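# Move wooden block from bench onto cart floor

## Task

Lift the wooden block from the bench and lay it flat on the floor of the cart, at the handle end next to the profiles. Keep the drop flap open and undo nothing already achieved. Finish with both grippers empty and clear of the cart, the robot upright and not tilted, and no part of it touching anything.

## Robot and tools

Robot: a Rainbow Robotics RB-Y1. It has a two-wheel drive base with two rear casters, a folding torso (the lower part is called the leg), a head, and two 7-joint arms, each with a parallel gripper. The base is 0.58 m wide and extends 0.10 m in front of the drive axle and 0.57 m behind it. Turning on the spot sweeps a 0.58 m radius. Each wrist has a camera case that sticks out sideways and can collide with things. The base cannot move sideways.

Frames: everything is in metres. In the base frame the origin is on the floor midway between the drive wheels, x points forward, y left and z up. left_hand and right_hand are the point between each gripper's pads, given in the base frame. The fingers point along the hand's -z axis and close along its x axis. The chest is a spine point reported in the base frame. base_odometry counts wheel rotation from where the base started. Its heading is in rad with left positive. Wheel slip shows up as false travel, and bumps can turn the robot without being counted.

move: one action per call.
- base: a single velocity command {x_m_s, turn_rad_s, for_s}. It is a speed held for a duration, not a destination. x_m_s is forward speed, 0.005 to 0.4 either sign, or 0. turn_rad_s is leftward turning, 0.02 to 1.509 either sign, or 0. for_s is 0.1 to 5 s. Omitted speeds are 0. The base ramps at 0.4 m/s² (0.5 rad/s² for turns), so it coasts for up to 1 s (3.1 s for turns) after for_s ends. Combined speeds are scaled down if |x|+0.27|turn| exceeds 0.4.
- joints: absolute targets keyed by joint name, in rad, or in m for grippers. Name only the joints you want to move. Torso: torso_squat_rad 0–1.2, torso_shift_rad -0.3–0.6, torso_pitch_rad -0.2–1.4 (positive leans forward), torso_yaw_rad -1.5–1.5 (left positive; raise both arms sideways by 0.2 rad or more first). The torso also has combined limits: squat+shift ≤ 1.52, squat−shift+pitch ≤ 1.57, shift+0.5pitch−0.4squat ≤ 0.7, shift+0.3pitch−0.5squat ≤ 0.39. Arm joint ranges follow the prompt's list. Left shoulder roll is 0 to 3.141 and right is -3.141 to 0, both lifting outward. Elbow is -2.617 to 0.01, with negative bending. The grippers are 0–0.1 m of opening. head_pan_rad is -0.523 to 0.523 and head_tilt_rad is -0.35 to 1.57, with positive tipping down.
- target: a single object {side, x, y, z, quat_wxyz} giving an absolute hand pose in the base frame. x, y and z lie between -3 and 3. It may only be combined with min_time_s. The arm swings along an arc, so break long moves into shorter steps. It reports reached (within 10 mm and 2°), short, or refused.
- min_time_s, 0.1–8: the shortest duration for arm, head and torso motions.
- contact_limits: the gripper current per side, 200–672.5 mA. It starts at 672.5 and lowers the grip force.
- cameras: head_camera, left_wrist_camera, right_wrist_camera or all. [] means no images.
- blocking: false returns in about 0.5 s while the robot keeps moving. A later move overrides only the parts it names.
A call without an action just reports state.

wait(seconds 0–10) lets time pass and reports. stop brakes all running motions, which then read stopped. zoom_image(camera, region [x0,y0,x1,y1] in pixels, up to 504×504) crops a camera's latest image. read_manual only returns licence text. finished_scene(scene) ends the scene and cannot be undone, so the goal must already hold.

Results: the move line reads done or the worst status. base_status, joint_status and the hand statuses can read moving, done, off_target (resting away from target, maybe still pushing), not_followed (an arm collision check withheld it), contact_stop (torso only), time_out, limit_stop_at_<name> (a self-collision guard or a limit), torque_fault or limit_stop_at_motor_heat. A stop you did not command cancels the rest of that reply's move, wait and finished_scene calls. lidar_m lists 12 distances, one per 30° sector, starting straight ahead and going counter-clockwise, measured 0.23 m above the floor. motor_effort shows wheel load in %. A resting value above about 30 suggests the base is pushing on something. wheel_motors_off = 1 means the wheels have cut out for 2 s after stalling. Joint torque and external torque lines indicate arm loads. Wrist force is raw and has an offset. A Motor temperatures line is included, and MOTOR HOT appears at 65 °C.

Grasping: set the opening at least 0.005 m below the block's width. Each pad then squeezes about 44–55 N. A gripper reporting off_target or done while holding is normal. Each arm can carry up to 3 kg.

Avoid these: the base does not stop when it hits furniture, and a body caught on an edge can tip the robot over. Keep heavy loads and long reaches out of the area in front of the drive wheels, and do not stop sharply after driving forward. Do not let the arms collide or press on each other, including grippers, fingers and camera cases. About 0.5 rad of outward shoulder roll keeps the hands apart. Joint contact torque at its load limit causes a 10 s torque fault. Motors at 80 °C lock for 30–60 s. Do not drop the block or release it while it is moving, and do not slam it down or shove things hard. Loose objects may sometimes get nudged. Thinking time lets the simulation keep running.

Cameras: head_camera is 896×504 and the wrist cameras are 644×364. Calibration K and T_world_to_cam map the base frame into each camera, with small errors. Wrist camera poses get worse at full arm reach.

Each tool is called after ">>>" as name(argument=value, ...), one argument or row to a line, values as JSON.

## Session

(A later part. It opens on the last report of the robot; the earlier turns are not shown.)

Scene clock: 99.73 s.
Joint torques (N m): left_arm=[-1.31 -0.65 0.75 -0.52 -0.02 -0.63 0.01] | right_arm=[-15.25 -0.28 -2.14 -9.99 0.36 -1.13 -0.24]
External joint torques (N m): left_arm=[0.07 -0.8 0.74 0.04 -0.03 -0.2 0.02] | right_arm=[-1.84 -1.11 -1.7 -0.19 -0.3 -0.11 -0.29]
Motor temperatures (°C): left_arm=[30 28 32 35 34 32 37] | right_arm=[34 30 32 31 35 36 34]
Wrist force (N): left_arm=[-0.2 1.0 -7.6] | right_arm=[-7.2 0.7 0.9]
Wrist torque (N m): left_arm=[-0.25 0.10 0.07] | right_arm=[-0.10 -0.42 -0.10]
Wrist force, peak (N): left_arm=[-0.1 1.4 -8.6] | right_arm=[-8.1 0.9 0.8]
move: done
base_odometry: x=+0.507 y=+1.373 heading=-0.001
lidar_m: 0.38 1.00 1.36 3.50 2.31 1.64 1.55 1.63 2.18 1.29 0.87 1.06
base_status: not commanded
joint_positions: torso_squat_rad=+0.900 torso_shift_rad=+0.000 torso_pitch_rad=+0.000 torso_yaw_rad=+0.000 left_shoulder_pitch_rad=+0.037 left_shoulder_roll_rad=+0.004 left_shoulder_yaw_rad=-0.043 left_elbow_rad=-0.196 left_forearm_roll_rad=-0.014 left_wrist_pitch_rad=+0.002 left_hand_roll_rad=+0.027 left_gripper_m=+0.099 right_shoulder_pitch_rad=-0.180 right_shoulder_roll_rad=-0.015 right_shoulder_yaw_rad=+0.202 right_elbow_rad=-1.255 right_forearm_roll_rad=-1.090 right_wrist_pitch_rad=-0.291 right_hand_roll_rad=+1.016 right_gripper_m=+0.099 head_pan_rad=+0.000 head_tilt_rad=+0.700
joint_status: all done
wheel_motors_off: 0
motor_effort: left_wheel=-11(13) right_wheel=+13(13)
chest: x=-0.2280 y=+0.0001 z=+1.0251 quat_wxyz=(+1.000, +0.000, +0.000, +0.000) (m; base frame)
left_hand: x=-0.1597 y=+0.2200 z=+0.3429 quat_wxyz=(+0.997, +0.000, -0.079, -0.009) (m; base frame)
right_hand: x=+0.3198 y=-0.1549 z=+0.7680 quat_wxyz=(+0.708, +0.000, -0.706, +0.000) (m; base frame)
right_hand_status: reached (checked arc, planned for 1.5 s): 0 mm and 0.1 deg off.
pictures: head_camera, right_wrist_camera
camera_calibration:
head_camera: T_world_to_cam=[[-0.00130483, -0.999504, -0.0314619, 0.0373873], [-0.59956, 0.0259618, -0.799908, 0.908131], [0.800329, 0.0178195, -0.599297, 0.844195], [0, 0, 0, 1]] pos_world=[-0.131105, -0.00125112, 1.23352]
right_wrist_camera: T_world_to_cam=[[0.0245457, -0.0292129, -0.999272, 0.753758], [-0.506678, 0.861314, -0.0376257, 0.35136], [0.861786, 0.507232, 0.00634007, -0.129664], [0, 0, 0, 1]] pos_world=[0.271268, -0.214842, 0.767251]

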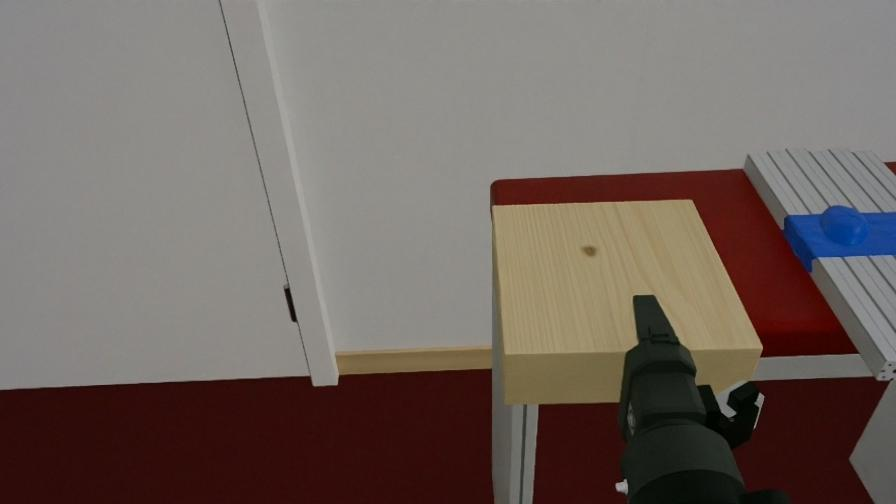

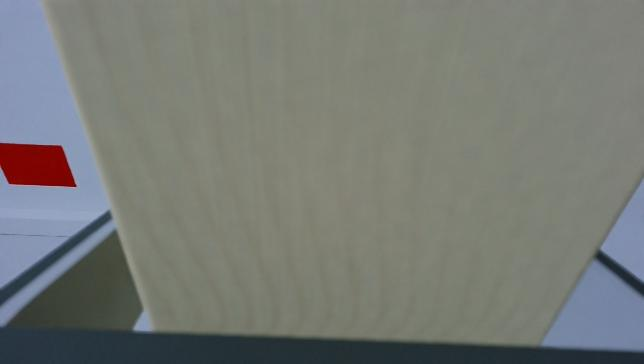

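>>> move(
  joints={"right_gripper_m":0.045},
  cameras=["head_camera","right_wrist_camera"],
)

>>> move(
  target={"side":"right","x":0.31,"y":-0.155,"z":0.80,"quat_wxyz":[0.7071,0,-0.7071,0]},
  cameras=["head_camera","right_wrist_camera"],
  min_time_s=1.5,
)

Scene clock: 102.13 s.
Joint torques (N m): left_arm=[-1.14 -0.45 0.99 -0.56 -0.03 -0.7 -0.07] | right_arm=[-15.35 0.13 -2.23 -10.46 0.41 -1.16 -0.17]
External joint torques (N m): left_arm=[0.23 -0.6 0.97 0 -0.03 -0.27 -0.06] | right_arm=[-1.94 -0.7 -1.79 -0.66 -0.24 -0.15 -0.22]
Motor temperatures (°C): left_arm=[30 28 32 35 34 32 37] | right_arm=[34 30 32 31 35 36 34]
Wrist force (N): left_arm=[-0.7 0.8 -7.4] | right_arm=[-7.7 0.7 1.8]
Wrist torque (N m): left_arm=[-0.27 0.10 0.08] | right_arm=[-0.08 -0.77 -0.24]
Wrist force, peak (N): left_arm=[-0.1 1.0 -8.4] | right_arm=[-8.9 0.7 1.0]
move: off_target
base_odometry: x=+0.507 y=+1.373 heading=-0.001
lidar_m: 0.38 1.00 1.36 3.49 2.30 1.63 1.56 1.63 2.19 1.28 0.87 1.07
base_status: not commanded
joint_positions: torso_squat_rad=+0.900 torso_shift_rad=+0.000 torso_pitch_rad=+0.000 torso_yaw_rad=+0.000 left_shoulder_pitch_rad=+0.037 left_shoulder_roll_rad=+0.004 left_shoulder_yaw_rad=-0.043 left_elbow_rad=-0.196 left_forearm_roll_rad=-0.014 left_wrist_pitch_rad=+0.002 left_hand_roll_rad=+0.027 left_gripper_m=+0.099 right_shoulder_pitch_rad=-0.180 right_shoulder_roll_rad=-0.015 right_shoulder_yaw_rad=+0.202 right_elbow_rad=-1.255 right_forearm_roll_rad=-1.090 right_wrist_pitch_rad=-0.291 right_hand_roll_rad=+1.016 right_gripper_m=+0.075 head_pan_rad=+0.000 head_tilt_rad=+0.700
joint_status: right_gripper_m off_target (ended at +0.075, target +0.045)
wheel_motors_off: 0
motor_effort: left_wheel=-13(13) right_wheel=+13(14)
chest: x=-0.2280 y=+0.0001 z=+1.0251 quat_wxyz=(+1.000, +0.000, +0.000, +0.000) (m; base frame)
left_hand: x=-0.1597 y=+0.2200 z=+0.3429 quat_wxyz=(+0.997, +0.000, -0.079, -0.009) (m; base frame)
right_hand: x=+0.3198 y=-0.1549 z=+0.7679 quat_wxyz=(+0.708, +0.000, -0.706, +0.000) (m; base frame)
pictures: head_camera, right_wrist_camera
camera_calibration:
head_camera: T_world_to_cam=[[-0.00130483, -0.999504, -0.0314619, 0.0373873], [-0.59956, 0.0259618, -0.799908, 0.908131], [0.800329, 0.0178195, -0.599297, 0.844195], [0, 0, 0, 1]] pos_world=[-0.131105, -0.00125112, 1.23352]
right_wrist_camera: T_world_to_cam=[[0.0244068, -0.029177, -0.999276, 0.753806], [-0.506609, 0.861359, -0.0375238, 0.351273], [0.86183, 0.507159, 0.00624167, -0.129616], [0, 0, 0, 1]] pos_world=[0.271267, -0.214842, 0.76725]

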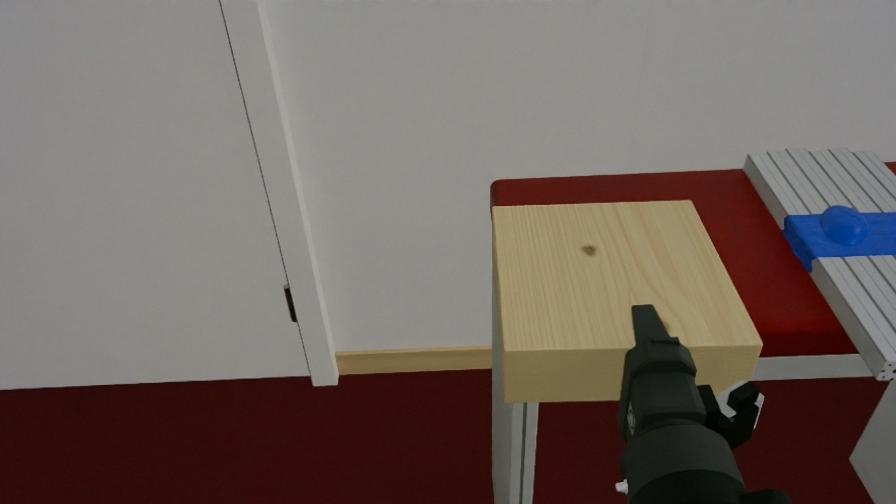

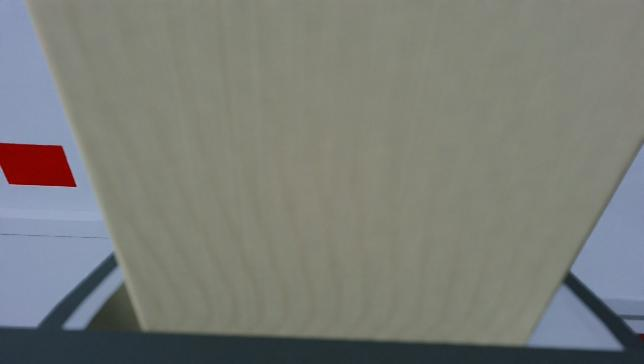

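Scene clock: 103.97 s.
Joint torques (N m): left_arm=[-1.25 -0.7 0.84 -0.41 -0.1 -0.64 -0.1] | right_arm=[-24.64 5.04 -2.47 -24.98 1.4 -1.8 -0.2]
External joint torques (N m): left_arm=[0.11 -0.85 0.83 0.14 -0.1 -0.22 -0.09] | right_arm=[-12.14 3.69 -2.29 -14.89 0.85 -1.46 -0.25]
Motor temperatures (°C): left_arm=[30 28 32 35 34 32 37] | right_arm=[34 30 32 31 35 36 34]
Wrist force (N): left_arm=[0.4 1.1 -7.2] | right_arm=[-28.8 0.8 0.7]
Wrist torque (N m): left_arm=[-0.31 0.16 0.10] | right_arm=[-0.06 1.78 0.31]
Wrist force, peak (N): left_arm=[-0.1 1.4 -8.3] | right_arm=[-29.2 1.5 0.7]
move: done
base_odometry: x=+0.507 y=+1.373 heading=-0.001
lidar_m: 0.37 1.00 1.34 3.51 2.31 1.63 1.56 1.63 2.17 1.29 0.87 1.08
base_status: not commanded
joint_positions: torso_squat_rad=+0.900 torso_shift_rad=+0.000 torso_pitch_rad=+0.001 torso_yaw_rad=+0.000 left_shoulder_pitch_rad=+0.037 left_shoulder_roll_rad=+0.004 left_shoulder_yaw_rad=-0.043 left_elbow_rad=-0.196 left_forearm_roll_rad=-0.014 left_wrist_pitch_rad=+0.002 left_hand_roll_rad=+0.027 left_gripper_m=+0.099 right_shoulder_pitch_rad=-0.107 right_shoulder_roll_rad=-0.001 right_shoulder_yaw_rad=+0.190 right_elbow_rad=-1.441 right_forearm_roll_rad=-1.418 right_wrist_pitch_rad=-0.225 right_hand_roll_rad=+1.395 right_gripper_m=+0.074 head_pan_rad=+0.000 head_tilt_rad=+0.700
joint_status: all done
wheel_motors_off: 0
motor_effort: left_wheel=-13(13) right_wheel=+12(14)
chest: x=-0.2277 y=+0.0001 z=+1.0251 quat_wxyz=(+1.000, +0.000, +0.000, +0.000) (m; base frame)
left_hand: x=-0.1598 y=+0.2200 z=+0.3428 quat_wxyz=(+0.997, +0.000, -0.079, -0.009) (m; base frame)
right_hand: x=+0.3092 y=-0.1555 z=+0.7961 quat_wxyz=(+0.704, +0.001, -0.710, +0.002) (m; base frame)
right_hand_status: reached (checked arc, planned for 1.5 s): 4 mm and 0.5 deg off.
pictures: head_camera, right_wrist_camera
camera_calibration:
head_camera: T_world_to_cam=[[-0.00138269, -0.999502, -0.031541, 0.0374724], [-0.599962, 0.0260628, -0.799604, 0.907865], [0.800028, 0.0178178, -0.599698, 0.844272], [0, 0, 0, 1]] pos_world=[-0.130705, -0.00125081, 1.23342]
right_wrist_camera: T_world_to_cam=[[0.0338576, -0.0294401, -0.998993, 0.779005], [-0.509525, 0.859401, -0.042595, 0.352159], [0.85979, 0.510454, 0.0140968, -0.125545], [0, 0, 0, 1]] pos_world=[0.261001, -0.215627, 0.794991]

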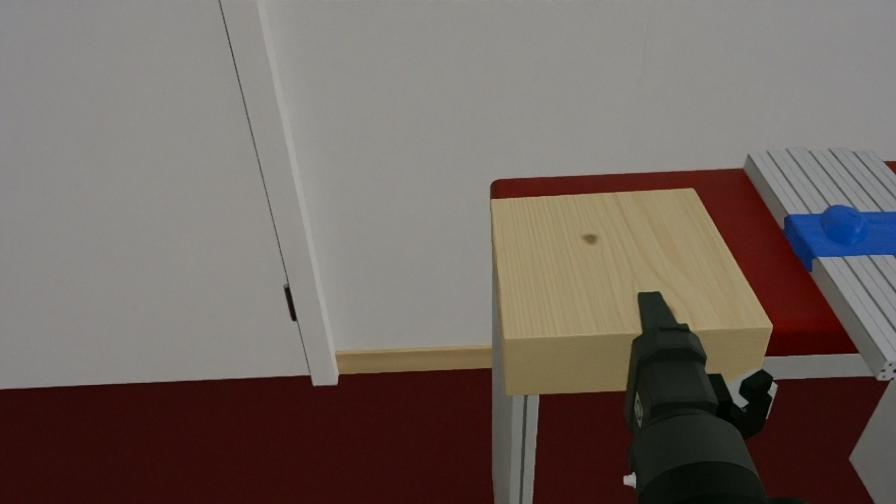

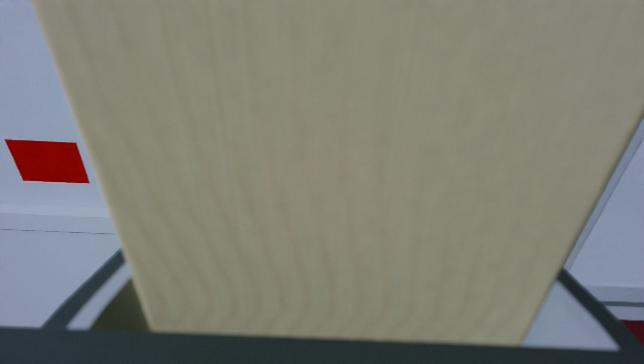

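>>> move(
  target={"side":"right","x":0.30,"y":-0.17,"z":0.87,"quat_wxyz":[0.7071,0,-0.7071,0]},
  cameras=["head_camera"],
  min_time_s=2,
)

>>> move(
  base={"x_m_s":-0.15,"for_s":2.33},
  cameras=["head_camera"],
)

>>> move(
  base={"turn_rad_s":0.4,"for_s":3.92},
  cameras=["head_camera"],
)

Scene clock: 108.43 s.
Joint torques (N m): left_arm=[-1.26 -0.59 0.84 -0.58 -0.02 -0.65 0.06] | right_arm=[-27.26 -0.81 -4.7 -24.07 3.08 4.5 -0.31]
External joint torques (N m): left_arm=[0.09 -0.75 0.83 -0.03 -0.03 -0.23 0.06] | right_arm=[-14.87 0.14 -1.86 -14.23 2.31 3.53 -0.36]
Motor temperatures (°C): left_arm=[30 28 32 35 34 32 37] | right_arm=[34 30 32 32 35 36 34]
Wrist force (N): left_arm=[0.0 1.5 -7.4] | right_arm=[-28.6 1.7 0.5]
Wrist torque (N m): left_arm=[-0.37 0.13 0.11] | right_arm=[-0.11 1.79 0.31]
Wrist force, peak (N): left_arm=[0.2 1.7 -8.4] | right_arm=[-30.2 2.3 0.5]
move: done
base_odometry: x=+0.507 y=+1.373 heading=-0.001
lidar_m: 0.38 1.00 1.35 3.48 2.30 1.64 1.56 1.63 2.17 1.28 0.87 1.06
base_status: not commanded
joint_positions: torso_squat_rad=+0.900 torso_shift_rad=+0.000 torso_pitch_rad=+0.001 torso_yaw_rad=+0.000 left_shoulder_pitch_rad=+0.037 left_shoulder_roll_rad=+0.004 left_shoulder_yaw_rad=-0.043 left_elbow_rad=-0.196 left_forearm_roll_rad=-0.014 left_wrist_pitch_rad=+0.002 left_hand_roll_rad=+0.027 left_gripper_m=+0.099 right_shoulder_pitch_rad=-0.114 right_shoulder_roll_rad=-0.222 right_shoulder_yaw_rad=+0.342 right_elbow_rad=-1.782 right_forearm_roll_rad=-2.303 right_wrist_pitch_rad=-0.486 right_hand_roll_rad=+2.099 right_gripper_m=+0.074 head_pan_rad=+0.000 head_tilt_rad=+0.700
joint_status: all done
wheel_motors_off: 0
motor_effort: left_wheel=-13(13) right_wheel=+12(14)
chest: x=-0.2277 y=+0.0000 z=+1.0251 quat_wxyz=(+1.000, +0.000, +0.000, +0.000) (m; base frame)
left_hand: x=-0.1598 y=+0.2200 z=+0.3428 quat_wxyz=(+0.997, +0.000, -0.079, -0.009) (m; base frame)
right_hand: x=+0.2994 y=-0.1708 z=+0.8663 quat_wxyz=(+0.709, -0.001, -0.705, -0.001) (m; base frame)
right_hand_status: reached (checked arc, planned for 2.0 s): 4 mm and 0.4 deg off.
pictures: head_camera
camera_calibration:
head_camera: T_world_to_cam=[[-0.00130465, -0.9995, -0.0315984, 0.0375533], [-0.600076, 0.0260595, -0.799519, 0.907744], [0.799942, 0.0179184, -0.59981, 0.844398], [0, 0, 0, 1]] pos_world=[-0.130705, -0.00125108, 1.23342]

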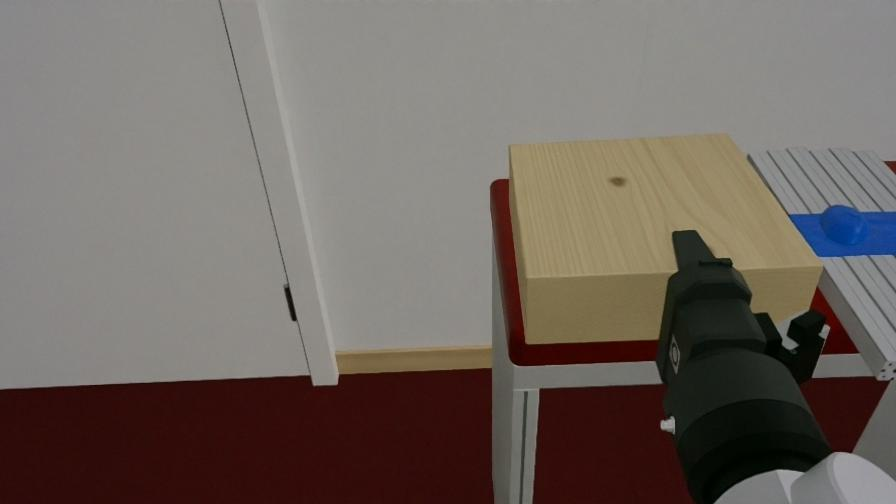

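Scene clock: 111.53 s.
Joint torques (N m): left_arm=[-1.92 -0.71 0.58 -0.36 -0.05 -0.63 -0.06] | right_arm=[-26.34 -0.91 -5.82 -23.62 3.13 4.62 -0.19]
External joint torques (N m): left_arm=[-0.56 -0.87 0.57 0.19 -0.05 -0.21 -0.05] | right_arm=[-13.95 0.05 -2.97 -13.78 2.36 3.66 -0.24]
Motor temperatures (°C): left_arm=[30 28 32 35 34 32 37] | right_arm=[34 30 32 32 35 36 34]
Wrist force (N): left_arm=[-0.5 1.1 -7.9] | right_arm=[-29.1 2.0 0.6]
Wrist torque (N m): left_arm=[-0.29 0.11 0.10] | right_arm=[0.00 1.75 0.33]
Wrist force, peak (N): left_arm=[0.2 1.6 -8.6] | right_arm=[-30.4 0.2 -0.1]
move: done
base_odometry: x=+0.157 y=+1.373 heading=-0.002
lidar_m: 0.72 1.36 1.81 4.23 1.79 1.28 1.21 1.26 1.68 2.53 1.10 1.11
base_status: done (sent for 2.33 of 2.33 s)
joint_positions: torso_squat_rad=+0.900 torso_shift_rad=+0.000 torso_pitch_rad=+0.001 torso_yaw_rad=+0.000 left_shoulder_pitch_rad=+0.037 left_shoulder_roll_rad=+0.004 left_shoulder_yaw_rad=-0.043 left_elbow_rad=-0.196 left_forearm_roll_rad=-0.014 left_wrist_pitch_rad=+0.002 left_hand_roll_rad=+0.027 left_gripper_m=+0.099 right_shoulder_pitch_rad=-0.115 right_shoulder_roll_rad=-0.222 right_shoulder_yaw_rad=+0.342 right_elbow_rad=-1.782 right_forearm_roll_rad=-2.303 right_wrist_pitch_rad=-0.486 right_hand_roll_rad=+2.099 right_gripper_m=+0.074 head_pan_rad=+0.000 head_tilt_rad=+0.700
joint_status: not commanded
wheel_motors_off: 0
motor_effort: left_wheel=-15(31) right_wheel=+15(40)
chest: x=-0.2277 y=+0.0000 z=+1.0251 quat_wxyz=(+1.000, +0.000, +0.000, +0.000) (m; base frame)
left_hand: x=-0.1600 y=+0.2200 z=+0.3428 quat_wxyz=(+0.997, +0.000, -0.079, -0.009) (m; base frame)
right_hand: x=+0.2994 y=-0.1707 z=+0.8665 quat_wxyz=(+0.709, -0.001, -0.705, -0.001) (m; base frame)
pictures: head_camera
camera_calibration:
head_camera: T_world_to_cam=[[-0.00130701, -0.9995, -0.0316015, 0.0374568], [-0.600076, 0.0260633, -0.799518, 0.907747], [0.799942, 0.0179183, -0.59981, 0.8444], [0, 0, 0, 1]] pos_world=[-0.130705, -0.00135107, 1.23342]

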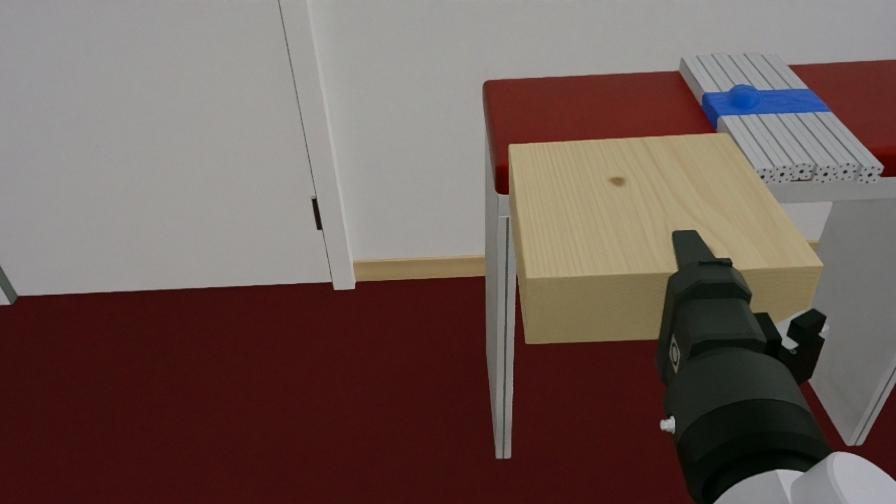

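Scene clock: 116.63 s.
Joint torques (N m): left_arm=[-1.79 -0.51 0.54 -0.5 -0.07 -0.58 0.02] | right_arm=[-26.11 -0.73 -5.33 -23.72 3.1 4.6 -0.35]
External joint torques (N m): left_arm=[-0.43 -0.67 0.53 0.04 -0.07 -0.16 0.03] | right_arm=[-13.72 0.22 -2.49 -13.88 2.33 3.65 -0.4]
Motor temperatures (°C): left_arm=[30 28 32 35 34 32 37] | right_arm=[35 30 32 33 36 37 34]
Wrist force (N): left_arm=[0.0 1.4 -7.4] | right_arm=[-28.9 1.4 0.1]
Wrist torque (N m): left_arm=[-0.32 0.19 0.09] | right_arm=[-0.15 1.76 0.34]
Wrist force, peak (N): left_arm=[0.0 1.2 -8.4] | right_arm=[-29.8 0.9 0.5]
move: done
base_odometry: x=+0.157 y=+1.373 heading=+1.571
lidar_m: 4.23 1.77 1.26 1.20 1.24 1.69 2.40 1.11 1.13 0.75 1.35 1.82
base_status: done (sent for 3.93 of 3.93 s)
joint_positions: torso_squat_rad=+0.900 torso_shift_rad=+0.000 torso_pitch_rad=+0.001 torso_yaw_rad=+0.000 left_shoulder_pitch_rad=+0.037 left_shoulder_roll_rad=+0.004 left_shoulder_yaw_rad=-0.043 left_elbow_rad=-0.196 left_forearm_roll_rad=-0.014 left_wrist_pitch_rad=+0.002 left_hand_roll_rad=+0.027 left_gripper_m=+0.099 right_shoulder_pitch_rad=-0.115 right_shoulder_roll_rad=-0.222 right_shoulder_yaw_rad=+0.342 right_elbow_rad=-1.782 right_forearm_roll_rad=-2.303 right_wrist_pitch_rad=-0.486 right_hand_roll_rad=+2.099 right_gripper_m=+0.074 head_pan_rad=+0.000 head_tilt_rad=+0.700
joint_status: not commanded
wheel_motors_off: 0
motor_effort: left_wheel=+1(36) right_wheel=+23(47)
chest: x=-0.2277 y=+0.0000 z=+1.0251 quat_wxyz=(+1.000, +0.000, +0.000, +0.000) (m; base frame)
left_hand: x=-0.1600 y=+0.2200 z=+0.3428 quat_wxyz=(+0.997, +0.000, -0.079, -0.009) (m; base frame)
right_hand: x=+0.2994 y=-0.1708 z=+0.8664 quat_wxyz=(+0.709, -0.001, -0.705, -0.001) (m; base frame)
pictures: head_camera
camera_calibration:
head_camera: T_world_to_cam=[[-0.0013682, -0.999497, -0.0316804, 0.0375466], [-0.600077, 0.0261631, -0.799514, 0.907802], [0.799941, 0.0179168, -0.599811, 0.844322], [0, 0, 0, 1]] pos_world=[-0.130605, -0.00135076, 1.23342]

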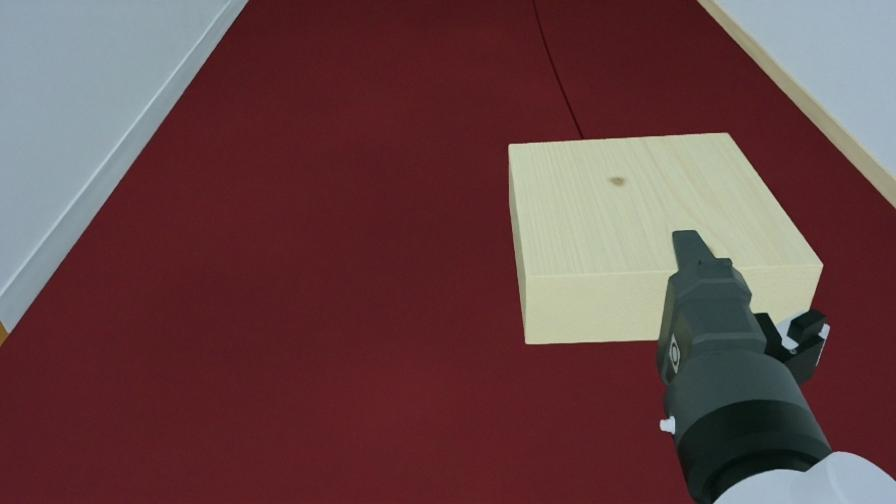

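>>> move(
  base={"x_m_s":-0.32,"for_s":4.6},
  cameras=[],
)

>>> move(
  base={"x_m_s":-0.32,"for_s":4.6},
  cameras=["head_camera"],
)

>>> move(
  base={"turn_rad_s":-0.2,"for_s":1.5},
  joints={"head_pan_rad":-0.5,"torso_squat_rad":1.1},
  cameras=["head_camera"],
)

Scene clock: 126.33 s.
Joint torques (N m): left_arm=[-2.1 -0.62 0.78 -0.51 -0.1 -0.64 0.09] | right_arm=[-25.68 -0.7 -5.39 -23.62 3.02 4.56 -0.3]
External joint torques (N m): left_arm=[-0.75 -0.78 0.77 0.04 -0.1 -0.22 0.1] | right_arm=[-13.28 0.26 -2.54 -13.78 2.25 3.6 -0.35]
Motor temperatures (°C): left_arm=[30 28 32 35 34 32 37] | right_arm=[35 30 32 34 36 37 34]
Wrist force (N): left_arm=[-0.3 1.2 -7.5] | right_arm=[-29.2 1.8 -0.3]
Wrist torque (N m): left_arm=[-0.31 0.09 0.09] | right_arm=[-0.01 1.80 0.34]
Wrist force, peak (N): left_arm=[1.1 1.3 -8.5] | right_arm=[-30.0 1.3 -0.3]
move: done
base_odometry: x=+0.158 y=-0.099 heading=+1.572
lidar_m: 5.00 1.72 1.22 1.17 1.21 1.66 4.34 0.86 0.63 0.60 0.61 1.58
base_status: done (sent for 4.6 of 4.6 s)
joint_positions: torso_squat_rad=+0.900 torso_shift_rad=+0.000 torso_pitch_rad=+0.001 torso_yaw_rad=+0.000 left_shoulder_pitch_rad=+0.037 left_shoulder_roll_rad=+0.004 left_shoulder_yaw_rad=-0.043 left_elbow_rad=-0.196 left_forearm_roll_rad=-0.014 left_wrist_pitch_rad=+0.002 left_hand_roll_rad=+0.027 left_gripper_m=+0.099 right_shoulder_pitch_rad=-0.115 right_shoulder_roll_rad=-0.222 right_shoulder_yaw_rad=+0.342 right_elbow_rad=-1.782 right_forearm_roll_rad=-2.303 right_wrist_pitch_rad=-0.486 right_hand_roll_rad=+2.099 right_gripper_m=+0.074 head_pan_rad=+0.000 head_tilt_rad=+0.700
joint_status: not commanded
wheel_motors_off: 0
motor_effort: left_wheel=+19(37) right_wheel=-18(39)
chest: x=-0.2276 y=+0.0000 z=+1.0251 quat_wxyz=(+1.000, +0.000, +0.000, +0.000) (m; base frame)
left_hand: x=-0.1600 y=+0.2200 z=+0.3428 quat_wxyz=(+0.997, +0.000, -0.079, -0.009) (m; base frame)
right_hand: x=+0.2995 y=-0.1708 z=+0.8664 quat_wxyz=(+0.709, -0.001, -0.705, -0.001) (m; base frame)
pictures: none
No camera images: "cameras" was empty.

Scene clock: 132.23 s.
Joint torques (N m): left_arm=[-1.93 -0.63 0.55 -0.35 -0.06 -0.61 -0.11] | right_arm=[-26.16 -1.02 -5.71 -23.67 3.08 4.67 -0.27]
External joint torques (N m): left_arm=[-0.58 -0.78 0.54 0.2 -0.06 -0.19 -0.11] | right_arm=[-13.76 -0.07 -2.86 -13.83 2.31 3.72 -0.32]
Motor temperatures (°C): left_arm=[30 28 32 35 34 32 37] | right_arm=[35 30 32 34 36 37 34]
Wrist force (N): left_arm=[-0.5 0.8 -7.9] | right_arm=[-28.3 0.9 0.9]
Wrist torque (N m): left_arm=[-0.29 0.12 0.11] | right_arm=[-0.18 1.70 0.32]
Wrist force, peak (N): left_arm=[0.5 2.4 -8.7] | right_arm=[-30.4 -1.0 0.2]
move: done
base_odometry: x=+0.161 y=-1.571 heading=+1.574
lidar_m: 2.95 1.68 1.20 1.15 1.20 1.62 4.27 2.06 1.46 1.38 0.73 0.86
base_status: done (sent for 4.6 of 4.6 s)
joint_positions: torso_squat_rad=+0.900 torso_shift_rad=+0.000 torso_pitch_rad=+0.001 torso_yaw_rad=+0.000 left_shoulder_pitch_rad=+0.037 left_shoulder_roll_rad=+0.004 left_shoulder_yaw_rad=-0.043 left_elbow_rad=-0.196 left_forearm_roll_rad=-0.014 left_wrist_pitch_rad=+0.002 left_hand_roll_rad=+0.027 left_gripper_m=+0.099 right_shoulder_pitch_rad=-0.115 right_shoulder_roll_rad=-0.222 right_shoulder_yaw_rad=+0.342 right_elbow_rad=-1.782 right_forearm_roll_rad=-2.303 right_wrist_pitch_rad=-0.486 right_hand_roll_rad=+2.099 right_gripper_m=+0.074 head_pan_rad=+0.000 head_tilt_rad=+0.700
joint_status: not commanded
wheel_motors_off: 0
motor_effort: left_wheel=+18(34) right_wheel=-19(46)
chest: x=-0.2276 y=+0.0000 z=+1.0251 quat_wxyz=(+1.000, +0.000, +0.000, +0.000) (m; base frame)
left_hand: x=-0.1600 y=+0.2200 z=+0.3428 quat_wxyz=(+0.997, +0.000, -0.079, -0.009) (m; base frame)
right_hand: x=+0.2995 y=-0.1708 z=+0.8664 quat_wxyz=(+0.709, -0.001, -0.705, +0.000) (m; base frame)
pictures: head_camera
camera_calibration:
head_camera: T_world_to_cam=[[-0.00137156, -0.999497, -0.0316779, 0.0375431], [-0.60014, 0.0261618, -0.799467, 0.907735], [0.799894, 0.0179147, -0.599874, 0.844394], [0, 0, 0, 1]] pos_world=[-0.130606, -0.00135076, 1.23342]

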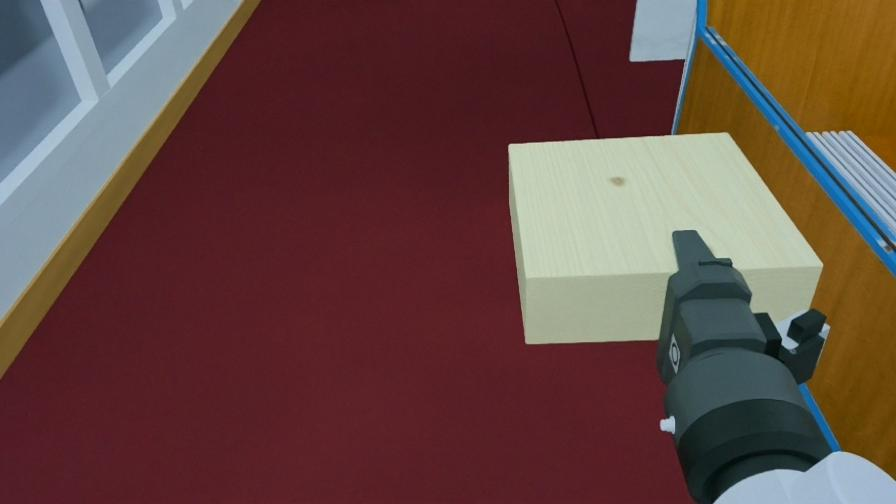

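Scene clock: 134.50 s.
Joint torques (N m): left_arm=[-2.09 -0.73 0.63 -0.27 -0.09 -0.8 0.01] | right_arm=[-25.56 -0.42 -5.83 -23.94 3.21 4.8 -0.28]
External joint torques (N m): left_arm=[-0.73 -0.89 0.62 0.27 -0.1 -0.38 0.01] | right_arm=[-13.16 0.53 -2.98 -14.1 2.44 3.75 -0.33]
Motor temperatures (°C): left_arm=[30 28 32 35 34 32 37] | right_arm=[35 30 32 34 36 37 34]
Wrist force (N): left_arm=[0.1 2.0 -7.3] | right_arm=[-28.6 1.4 0.7]
Wrist torque (N m): left_arm=[-0.37 0.16 0.11] | right_arm=[-0.09 1.78 0.30]
Wrist force, peak (N): left_arm=[-0.4 1.6 -8.6] | right_arm=[-30.1 1.4 0.8]
move: done
base_odometry: x=+0.161 y=-1.571 heading=+1.275
lidar_m: 1.15 2.59 1.38 1.16 1.15 1.30 2.59 3.18 1.69 1.37 0.99 0.71
base_status: done (sent for 1.5 of 1.5 s)
joint_positions: torso_squat_rad=+1.100 torso_shift_rad=+0.000 torso_pitch_rad=+0.001 torso_yaw_rad=+0.000 left_shoulder_pitch_rad=+0.037 left_shoulder_roll_rad=+0.004 left_shoulder_yaw_rad=-0.043 left_elbow_rad=-0.196 left_forearm_roll_rad=-0.014 left_wrist_pitch_rad=+0.002 left_hand_roll_rad=+0.027 left_gripper_m=+0.099 right_shoulder_pitch_rad=-0.115 right_shoulder_roll_rad=-0.222 right_shoulder_yaw_rad=+0.342 right_elbow_rad=-1.782 right_forearm_roll_rad=-2.303 right_wrist_pitch_rad=-0.486 right_hand_roll_rad=+2.099 right_gripper_m=+0.074 head_pan_rad=-0.500 head_tilt_rad=+0.700
joint_status: all done
wheel_motors_off: 0
motor_effort: left_wheel=+22(48) right_wheel=+1(41)
chest: x=-0.2277 y=+0.0000 z=+0.9075 quat_wxyz=(+1.000, +0.000, +0.000, +0.000) (m; base frame)
left_hand: x=-0.1600 y=+0.2200 z=+0.2253 quat_wxyz=(+0.997, +0.000, -0.079, -0.009) (m; base frame)
right_hand: x=+0.2994 y=-0.1708 z=+0.7488 quat_wxyz=(+0.709, -0.001, -0.705, +0.000) (m; base frame)
pictures: head_camera
camera_calibration:
head_camera: T_world_to_cam=[[-0.480304, -0.876542, -0.0313304, -0.0649913], [-0.514236, 0.310355, -0.799526, 0.831417], [0.710541, -0.367904, -0.599814, 0.755436], [0, 0, 0, 1]] pos_world=[-0.140439, -0.0370739, 1.11582]

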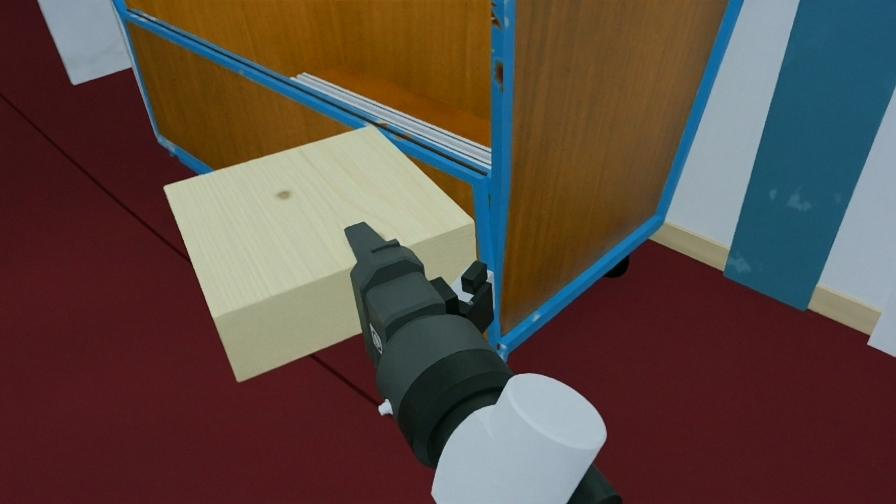

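>>> move(
  base={"x_m_s":0.2,"for_s":3.85},
  cameras=["head_camera"],
)

Scene clock: 145.30 s.
Joint torques (N m): left_arm=[-1.04 -0.53 0.57 -0.38 -0.01 -0.58 -0.09] | right_arm=[-25.71 -0.68 -5.48 -23.19 3.02 4.58 -0.29]
External joint torques (N m): left_arm=[0.31 -0.69 0.56 0.17 -0.02 -0.16 -0.08] | right_arm=[-13.32 0.27 -2.63 -13.35 2.25 3.6 -0.34]
Motor temperatures (°C): left_arm=[30 28 32 35 34 32 37] | right_arm=[35 30 32 35 36 37 34]
Wrist force (N): left_arm=[0.0 1.1 -7.1] | right_arm=[-28.4 1.4 0.1]
Wrist torque (N m): left_arm=[-0.27 0.11 0.05] | right_arm=[-0.22 1.82 0.34]
Wrist force, peak (N): left_arm=[-0.5 1.6 -8.5] | right_arm=[-30.2 1.8 1.4]
move: done
base_odometry: x=+0.387 y=-0.831 heading=+1.274
lidar_m: 0.70 3.14 1.68 1.39 1.40 1.57 3.22 2.64 0.46 0.39 0.37 0.42
base_status: done (sent for 3.87 of 3.87 s)
joint_positions: torso_squat_rad=+1.100 torso_shift_rad=+0.000 torso_pitch_rad=+0.001 torso_yaw_rad=+0.000 left_shoulder_pitch_rad=+0.037 left_shoulder_roll_rad=+0.004 left_shoulder_yaw_rad=-0.043 left_elbow_rad=-0.196 left_forearm_roll_rad=-0.014 left_wrist_pitch_rad=+0.002 left_hand_roll_rad=+0.027 left_gripper_m=+0.099 right_shoulder_pitch_rad=-0.115 right_shoulder_roll_rad=-0.222 right_shoulder_yaw_rad=+0.342 right_elbow_rad=-1.782 right_forearm_roll_rad=-2.303 right_wrist_pitch_rad=-0.486 right_hand_roll_rad=+2.099 right_gripper_m=+0.074 head_pan_rad=-0.500 head_tilt_rad=+0.700
joint_status: not commanded
wheel_motors_off: 0
motor_effort: left_wheel=-8(49) right_wheel=+9(41)
chest: x=-0.2276 y=+0.0000 z=+0.9075 quat_wxyz=(+1.000, +0.000, +0.000, +0.000) (m; base frame)
left_hand: x=-0.1599 y=+0.2200 z=+0.2253 quat_wxyz=(+0.997, +0.000, -0.079, -0.009) (m; base frame)
right_hand: x=+0.2995 y=-0.1708 z=+0.7488 quat_wxyz=(+0.709, -0.001, -0.705, +0.000) (m; base frame)
pictures: head_camera
camera_calibration:
head_camera: T_world_to_cam=[[-0.480294, -0.876551, -0.0312232, -0.065062], [-0.51443, 0.31035, -0.799403, 0.831305], [0.710408, -0.367887, -0.599983, 0.755535], [0, 0, 0, 1]] pos_world=[-0.14034, -0.0370739, 1.11582]

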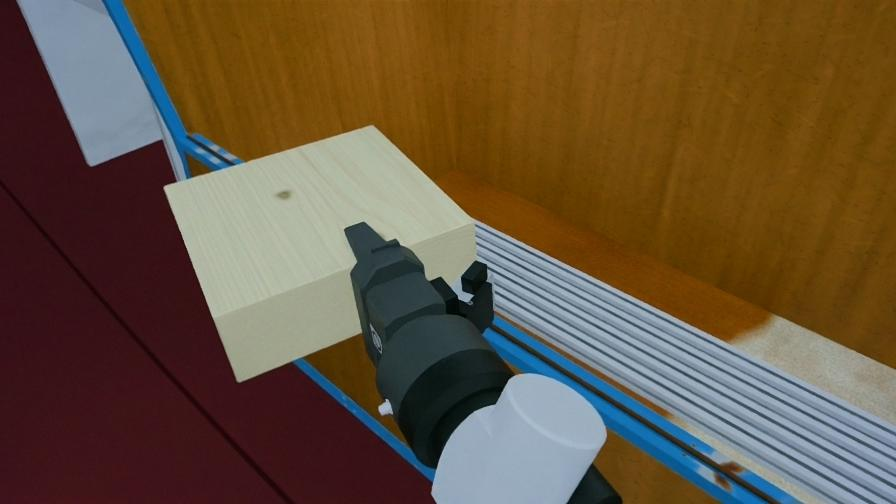

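>>> move(
  base={"turn_rad_s":0.2,"for_s":1.48},
  cameras=["head_camera"],
)

>>> move(
  base={"x_m_s":0.15,"for_s":1.7},
  joints={"head_tilt_rad":0.9},
  cameras=["head_camera"],
)

Scene clock: 149.77 s.
Joint torques (N m): left_arm=[-1.24 -0.64 0.79 -0.22 0 -0.68 -0.03] | right_arm=[-25.77 -0.67 -5.71 -23.64 3.14 4.52 -0.34]
External joint torques (N m): left_arm=[0.11 -0.8 0.78 0.33 0 -0.26 -0.02] | right_arm=[-13.37 0.29 -2.86 -13.79 2.37 3.55 -0.39]
Motor temperatures (°C): left_arm=[30 28 32 35 34 32 37] | right_arm=[35 30 32 35 36 37 34]
Wrist force (N): left_arm=[-0.3 1.3 -8.1] | right_arm=[-28.2 0.5 0.1]
Wrist torque (N m): left_arm=[-0.31 0.14 0.10] | right_arm=[-0.12 1.81 0.32]
Wrist force, peak (N): left_arm=[-0.2 2.1 -8.3] | right_arm=[-29.5 1.9 1.1]
move: done
base_odometry: x=+0.387 y=-0.831 heading=+1.566
lidar_m: 2.17 2.05 1.47 1.39 1.45 1.95 5.03 2.05 0.40 0.38 0.38 0.53
base_status: done (sent for 1.47 of 1.47 s)
joint_positions: torso_squat_rad=+1.100 torso_shift_rad=+0.000 torso_pitch_rad=+0.001 torso_yaw_rad=+0.000 left_shoulder_pitch_rad=+0.037 left_shoulder_roll_rad=+0.004 left_shoulder_yaw_rad=-0.043 left_elbow_rad=-0.196 left_forearm_roll_rad=-0.014 left_wrist_pitch_rad=+0.002 left_hand_roll_rad=+0.027 left_gripper_m=+0.099 right_shoulder_pitch_rad=-0.115 right_shoulder_roll_rad=-0.222 right_shoulder_yaw_rad=+0.342 right_elbow_rad=-1.782 right_forearm_roll_rad=-2.303 right_wrist_pitch_rad=-0.486 right_hand_roll_rad=+2.099 right_gripper_m=+0.074 head_pan_rad=-0.500 head_tilt_rad=+0.700
joint_status: not commanded
wheel_motors_off: 0
motor_effort: left_wheel=-5(39) right_wheel=+7(33)
chest: x=-0.2276 y=+0.0000 z=+0.9075 quat_wxyz=(+1.000, +0.000, +0.000, +0.000) (m; base frame)
left_hand: x=-0.1599 y=+0.2200 z=+0.2253 quat_wxyz=(+0.997, +0.000, -0.079, -0.009) (m; base frame)
right_hand: x=+0.2995 y=-0.1708 z=+0.7488 quat_wxyz=(+0.709, -0.001, -0.705, +0.000) (m; base frame)
pictures: head_camera
camera_calibration:
head_camera: T_world_to_cam=[[-0.480357, -0.876519, -0.0311696, -0.0651291], [-0.514407, 0.310337, -0.799422, 0.831328], [0.710382, -0.367974, -0.599961, 0.755504], [0, 0, 0, 1]] pos_world=[-0.14034, -0.0370737, 1.11582]

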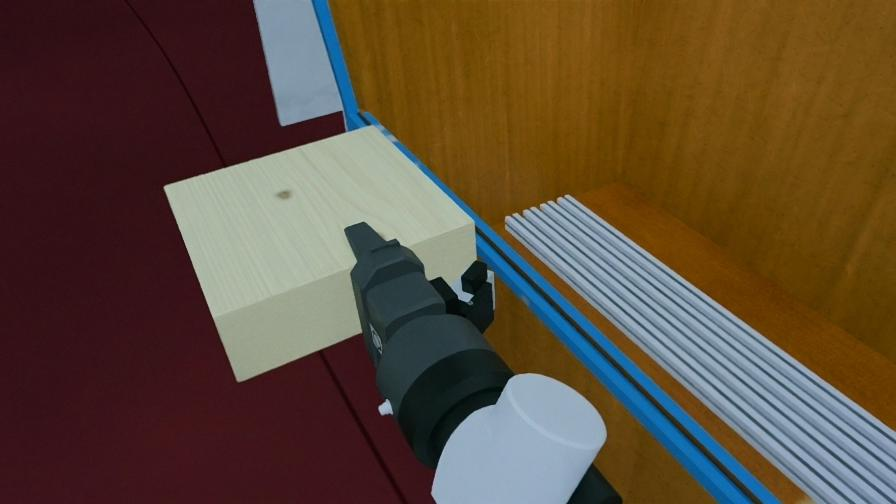

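Scene clock: 152.20 s.
Joint torques (N m): left_arm=[-0.95 -0.69 0.77 -0.51 -0.01 -0.58 -0.07] | right_arm=[-25.58 -0.49 -5.85 -23.67 3.02 4.56 -0.29]
External joint torques (N m): left_arm=[0.4 -0.84 0.76 0.04 -0.01 -0.16 -0.06] | right_arm=[-13.19 0.47 -3 -13.83 2.25 3.6 -0.34]
Motor temperatures (°C): left_arm=[30 28 32 35 34 32 37] | right_arm=[35 30 32 36 36 37 34]
Wrist force (N): left_arm=[-0.5 1.2 -7.8] | right_arm=[-28.3 1.6 0.7]
Wrist torque (N m): left_arm=[-0.28 0.06 0.09] | right_arm=[-0.15 1.68 0.27]
Wrist force, peak (N): left_arm=[-0.4 1.6 -8.6] | right_arm=[-29.8 1.4 0.0]
move: done
base_odometry: x=+0.388 y=-0.576 heading=+1.567
lidar_m: 1.96 2.06 1.47 1.39 1.46 1.95 4.99 0.54 0.39 0.37 0.38 0.52
base_status: done (sent for 1.7 of 1.7 s)
joint_positions: torso_squat_rad=+1.100 torso_shift_rad=+0.000 torso_pitch_rad=+0.001 torso_yaw_rad=+0.000 left_shoulder_pitch_rad=+0.037 left_shoulder_roll_rad=+0.004 left_shoulder_yaw_rad=-0.043 left_elbow_rad=-0.196 left_forearm_roll_rad=-0.014 left_wrist_pitch_rad=+0.002 left_hand_roll_rad=+0.027 left_gripper_m=+0.099 right_shoulder_pitch_rad=-0.115 right_shoulder_roll_rad=-0.222 right_shoulder_yaw_rad=+0.342 right_elbow_rad=-1.782 right_forearm_roll_rad=-2.303 right_wrist_pitch_rad=-0.486 right_hand_roll_rad=+2.099 right_gripper_m=+0.074 head_pan_rad=-0.500 head_tilt_rad=+0.900
joint_status: all done
wheel_motors_off: 0
motor_effort: left_wheel=+9(36) right_wheel=-10(47)
chest: x=-0.2276 y=+0.0000 z=+0.9075 quat_wxyz=(+1.000, +0.000, +0.000, +0.000) (m; base frame)
left_hand: x=-0.1599 y=+0.2200 z=+0.2253 quat_wxyz=(+0.997, +0.000, -0.079, -0.009) (m; base frame)
right_hand: x=+0.2995 y=-0.1707 z=+0.7488 quat_wxyz=(+0.709, -0.001, -0.705, +0.000) (m; base frame)
pictures: head_camera
camera_calibration:
head_camera: T_world_to_cam=[[-0.485792, -0.87355, -0.0302758, -0.0672249], [-0.643267, 0.380751, -0.664256, 0.655145], [0.591788, -0.303215, -0.746892, 0.893904], [0, 0, 0, 1]] pos_world=[-0.140226, -0.0371266, 1.1008]

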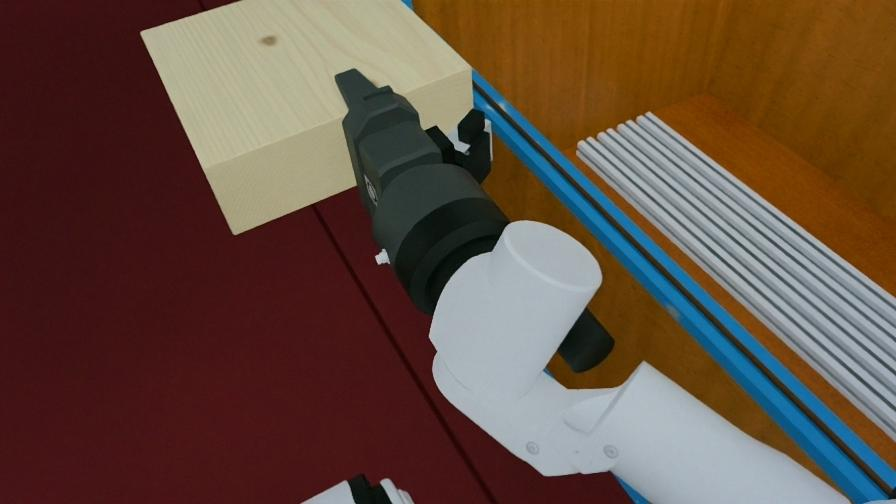

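>>> move(
  base={"x_m_s":-0.15,"for_s":1.0},
  cameras=[],
)

>>> move(
  base={"turn_rad_s":-0.15,"for_s":1.33},
  cameras=[],
)

>>> move(
  base={"x_m_s":0.12,"for_s":1.55},
  cameras=["head_camera"],
)

>>> move(
  base={"turn_rad_s":0.15,"for_s":1.36},
  cameras=["head_camera"],
)

Scene clock: 167.17 s.
Joint torques (N m): left_arm=[-1.79 -1.05 0.39 -0.56 -0.11 -0.63 0.07] | right_arm=[-25.88 -0.68 -5.73 -23.63 2.96 4.68 -0.31]
External joint torques (N m): left_arm=[-0.44 -1.21 0.37 -0.02 -0.11 -0.21 0.08] | right_arm=[-13.49 0.27 -2.89 -13.79 2.19 3.74 -0.36]
Motor temperatures (°C): left_arm=[30 28 32 35 34 32 37] | right_arm=[36 30 32 36 36 37 34]
Wrist force (N): left_arm=[-0.5 1.5 -7.7] | right_arm=[-29.1 1.9 0.2]
Wrist torque (N m): left_arm=[-0.35 0.08 0.11] | right_arm=[-0.12 1.80 0.33]
Wrist force, peak (N): left_arm=[-0.5 1.9 -8.6] | right_arm=[-30.2 0.7 0.4]
move: done
base_odometry: x=+0.388 y=-0.726 heading=+1.566
lidar_m: 2.08 2.05 1.47 1.40 1.44 1.94 5.05 0.54 0.40 0.38 0.37 0.52
base_status: done (sent for 1 of 1 s)
joint_positions: torso_squat_rad=+1.100 torso_shift_rad=+0.000 torso_pitch_rad=+0.001 torso_yaw_rad=+0.000 left_shoulder_pitch_rad=+0.037 left_shoulder_roll_rad=+0.004 left_shoulder_yaw_rad=-0.043 left_elbow_rad=-0.196 left_forearm_roll_rad=-0.014 left_wrist_pitch_rad=+0.002 left_hand_roll_rad=+0.027 left_gripper_m=+0.099 right_shoulder_pitch_rad=-0.115 right_shoulder_roll_rad=-0.222 right_shoulder_yaw_rad=+0.342 right_elbow_rad=-1.782 right_forearm_roll_rad=-2.303 right_wrist_pitch_rad=-0.486 right_hand_roll_rad=+2.099 right_gripper_m=+0.074 head_pan_rad=-0.500 head_tilt_rad=+0.900
joint_status: not commanded
wheel_motors_off: 0
motor_effort: left_wheel=-25(40) right_wheel=+11(38)
chest: x=-0.2277 y=+0.0000 z=+0.9075 quat_wxyz=(+1.000, +0.000, +0.000, +0.000) (m; base frame)
left_hand: x=-0.1600 y=+0.2200 z=+0.2252 quat_wxyz=(+0.997, +0.000, -0.079, -0.009) (m; base frame)
right_hand: x=+0.2994 y=-0.1707 z=+0.7488 quat_wxyz=(+0.709, -0.001, -0.705, +0.000) (m; base frame)
pictures: none
No camera images: "cameras" was empty.

Scene clock: 169.13 s.
Joint torques (N m): left_arm=[-1.83 -0.91 0.6 -0.49 -0.05 -0.64 0.05] | right_arm=[-25.73 -0.52 -5.53 -23.5 3.22 4.55 -0.37]
External joint torques (N m): left_arm=[-0.48 -1.06 0.59 0.05 -0.05 -0.22 0.05] | right_arm=[-13.34 0.44 -2.68 -13.66 2.45 3.59 -0.42]
Motor temperatures (°C): left_arm=[30 28 32 35 34 32 37] | right_arm=[36 30 32 36 36 37 34]
Wrist force (N): left_arm=[-0.3 1.7 -7.5] | right_arm=[-27.8 0.9 0.5]
Wrist torque (N m): left_arm=[-0.39 0.14 0.13] | right_arm=[-0.13 1.70 0.29]
Wrist force, peak (N): left_arm=[-0.1 1.2 -8.5] | right_arm=[-29.5 1.2 0.6]
move: done
base_odometry: x=+0.388 y=-0.726 heading=+1.366
lidar_m: 0.83 2.67 1.59 1.39 1.40 1.67 4.15 2.41 0.43 0.38 0.36 0.43
base_status: done (sent for 1.33 of 1.33 s)
joint_positions: torso_squat_rad=+1.100 torso_shift_rad=+0.000 torso_pitch_rad=+0.001 torso_yaw_rad=+0.000 left_shoulder_pitch_rad=+0.037 left_shoulder_roll_rad=+0.004 left_shoulder_yaw_rad=-0.043 left_elbow_rad=-0.196 left_forearm_roll_rad=-0.014 left_wrist_pitch_rad=+0.002 left_hand_roll_rad=+0.027 left_gripper_m=+0.099 right_shoulder_pitch_rad=-0.115 right_shoulder_roll_rad=-0.222 right_shoulder_yaw_rad=+0.342 right_elbow_rad=-1.782 right_forearm_roll_rad=-2.303 right_wrist_pitch_rad=-0.486 right_hand_roll_rad=+2.099 right_gripper_m=+0.074 head_pan_rad=-0.500 head_tilt_rad=+0.900
joint_status: not commanded
wheel_motors_off: 0
motor_effort: left_wheel=-5(39) right_wheel=-19(40)
chest: x=-0.2277 y=+0.0000 z=+0.9075 quat_wxyz=(+1.000, +0.000, +0.000, +0.000) (m; base frame)
left_hand: x=-0.1600 y=+0.2200 z=+0.2252 quat_wxyz=(+0.997, +0.000, -0.079, -0.009) (m; base frame)
right_hand: x=+0.2994 y=-0.1707 z=+0.7488 quat_wxyz=(+0.709, -0.001, -0.705, +0.000) (m; base frame)
pictures: none
No camera images: "cameras" was empty.

Scene clock: 171.30 s.
Joint torques (N m): left_arm=[-1.05 -0.62 0.55 -0.4 -0.04 -0.66 0.02] | right_arm=[-26.11 -0.7 -5.5 -23.56 3.1 4.49 -0.35]
External joint torques (N m): left_arm=[0.3 -0.78 0.54 0.15 -0.04 -0.24 0.02] | right_arm=[-13.72 0.26 -2.65 -13.72 2.33 3.53 -0.4]
Motor temperatures (°C): left_arm=[30 28 32 35 34 32 37] | right_arm=[36 30 32 36 36 37 34]
Wrist force (N): left_arm=[0.1 1.7 -7.2] | right_arm=[-29.6 1.7 0.3]
Wrist torque (N m): left_arm=[-0.40 0.16 0.08] | right_arm=[-0.03 1.82 0.35]
Wrist force, peak (N): left_arm=[-0.1 1.4 -8.6] | right_arm=[-29.9 1.5 1.7]
move: done
base_odometry: x=+0.426 y=-0.542 heading=+1.366
lidar_m: 1.19 2.74 1.64 1.45 1.45 1.71 4.28 0.63 0.40 0.34 0.32 0.40
base_status: done (sent for 1.57 of 1.57 s)
joint_positions: torso_squat_rad=+1.100 torso_shift_rad=+0.000 torso_pitch_rad=+0.001 torso_yaw_rad=+0.000 left_shoulder_pitch_rad=+0.037 left_shoulder_roll_rad=+0.004 left_shoulder_yaw_rad=-0.043 left_elbow_rad=-0.196 left_forearm_roll_rad=-0.014 left_wrist_pitch_rad=+0.002 left_hand_roll_rad=+0.027 left_gripper_m=+0.099 right_shoulder_pitch_rad=-0.115 right_shoulder_roll_rad=-0.222 right_shoulder_yaw_rad=+0.342 right_elbow_rad=-1.782 right_forearm_roll_rad=-2.303 right_wrist_pitch_rad=-0.486 right_hand_roll_rad=+2.099 right_gripper_m=+0.074 head_pan_rad=-0.500 head_tilt_rad=+0.900
joint_status: not commanded
wheel_motors_off: 0
motor_effort: left_wheel=-11(37) right_wheel=+8(38)
chest: x=-0.2276 y=+0.0000 z=+0.9075 quat_wxyz=(+1.000, +0.000, +0.000, +0.000) (m; base frame)
left_hand: x=-0.1599 y=+0.2200 z=+0.2253 quat_wxyz=(+0.997, +0.000, -0.079, -0.009) (m; base frame)
right_hand: x=+0.2995 y=-0.1707 z=+0.7487 quat_wxyz=(+0.709, -0.001, -0.705, +0.000) (m; base frame)
pictures: head_camera
camera_calibration:
head_camera: T_world_to_cam=[[-0.485819, -0.873536, -0.030239, -0.06722], [-0.643307, 0.380769, -0.664207, 0.655151], [0.591723, -0.303232, -0.746937, 0.893885], [0, 0, 0, 1]] pos_world=[-0.140126, -0.0371265, 1.1008]

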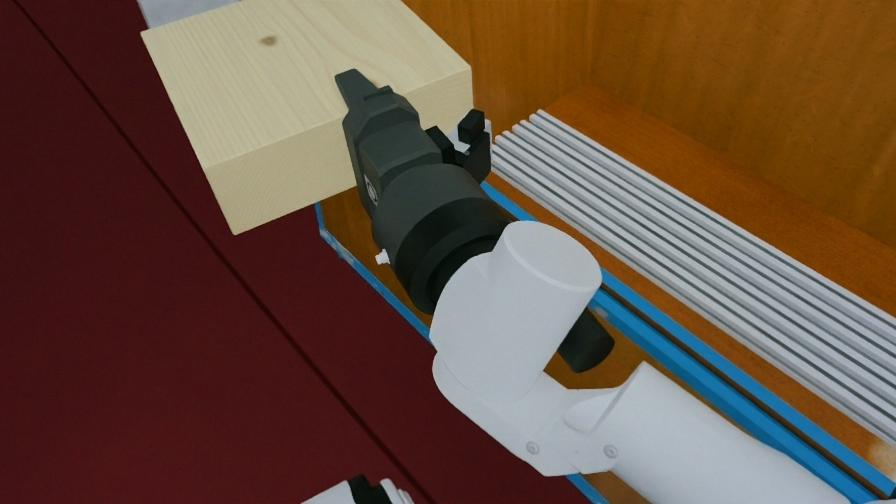

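Scene clock: 173.30 s.
Joint torques (N m): left_arm=[-0.83 -0.59 1.2 -0.46 -0.07 -0.65 -0.04] | right_arm=[-26.18 -0.33 -5.46 -23.48 3.14 4.58 -0.31]
External joint torques (N m): left_arm=[0.52 -0.75 1.19 0.09 -0.07 -0.23 -0.03] | right_arm=[-13.79 0.62 -2.62 -13.64 2.37 3.61 -0.36]
Motor temperatures (°C): left_arm=[30 28 31 35 34 32 37] | right_arm=[36 30 32 36 36 37 34]
Wrist force (N): left_arm=[-0.4 1.3 -7.8] | right_arm=[-28.7 0.7 0.9]
Wrist torque (N m): left_arm=[-0.30 0.12 0.07] | right_arm=[-0.19 1.68 0.31]
Wrist force, peak (N): left_arm=[1.0 1.0 -8.3] | right_arm=[-30.0 2.2 0.4]
move: done
base_odometry: x=+0.426 y=-0.542 heading=+1.570
lidar_m: 1.89 2.08 1.51 1.43 1.48 2.02 4.75 0.50 0.36 0.34 0.33 0.46
base_status: done (sent for 1.37 of 1.37 s)
joint_positions: torso_squat_rad=+1.100 torso_shift_rad=+0.000 torso_pitch_rad=+0.001 torso_yaw_rad=+0.000 left_shoulder_pitch_rad=+0.037 left_shoulder_roll_rad=+0.004 left_shoulder_yaw_rad=-0.043 left_elbow_rad=-0.196 left_forearm_roll_rad=-0.014 left_wrist_pitch_rad=+0.002 left_hand_roll_rad=+0.027 left_gripper_m=+0.099 right_shoulder_pitch_rad=-0.115 right_shoulder_roll_rad=-0.222 right_shoulder_yaw_rad=+0.342 right_elbow_rad=-1.782 right_forearm_roll_rad=-2.303 right_wrist_pitch_rad=-0.486 right_hand_roll_rad=+2.099 right_gripper_m=+0.074 head_pan_rad=-0.500 head_tilt_rad=+0.900
joint_status: not commanded
wheel_motors_off: 0
motor_effort: left_wheel=-19(37) right_wheel=-3(32)
chest: x=-0.2276 y=+0.0000 z=+0.9075 quat_wxyz=(+1.000, +0.000, +0.000, +0.000) (m; base frame)
left_hand: x=-0.1599 y=+0.2200 z=+0.2253 quat_wxyz=(+0.997, +0.000, -0.079, -0.009) (m; base frame)
right_hand: x=+0.2995 y=-0.1707 z=+0.7487 quat_wxyz=(+0.709, -0.001, -0.705, +0.000) (m; base frame)
pictures: head_camera
camera_calibration:
head_camera: T_world_to_cam=[[-0.485792, -0.87355, -0.0302758, -0.0672249], [-0.643267, 0.380751, -0.664256, 0.655145], [0.591788, -0.303215, -0.746892, 0.893904], [0, 0, 0, 1]] pos_world=[-0.140226, -0.0371266, 1.1008]

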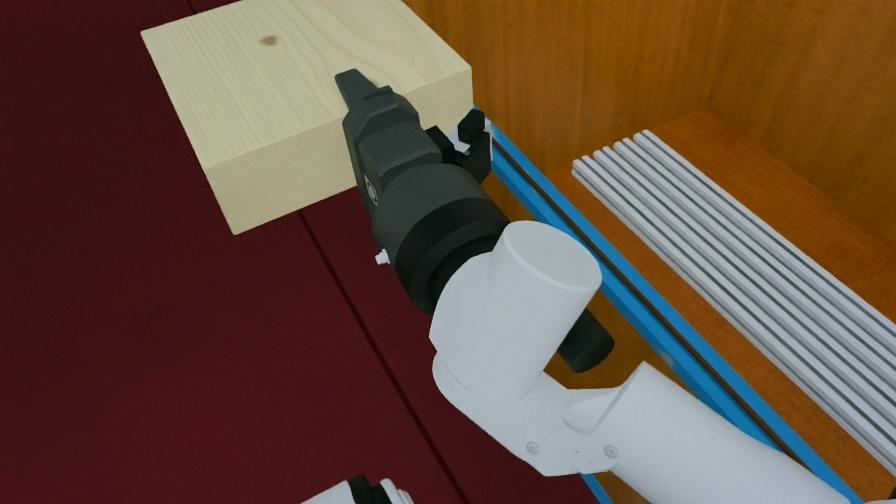

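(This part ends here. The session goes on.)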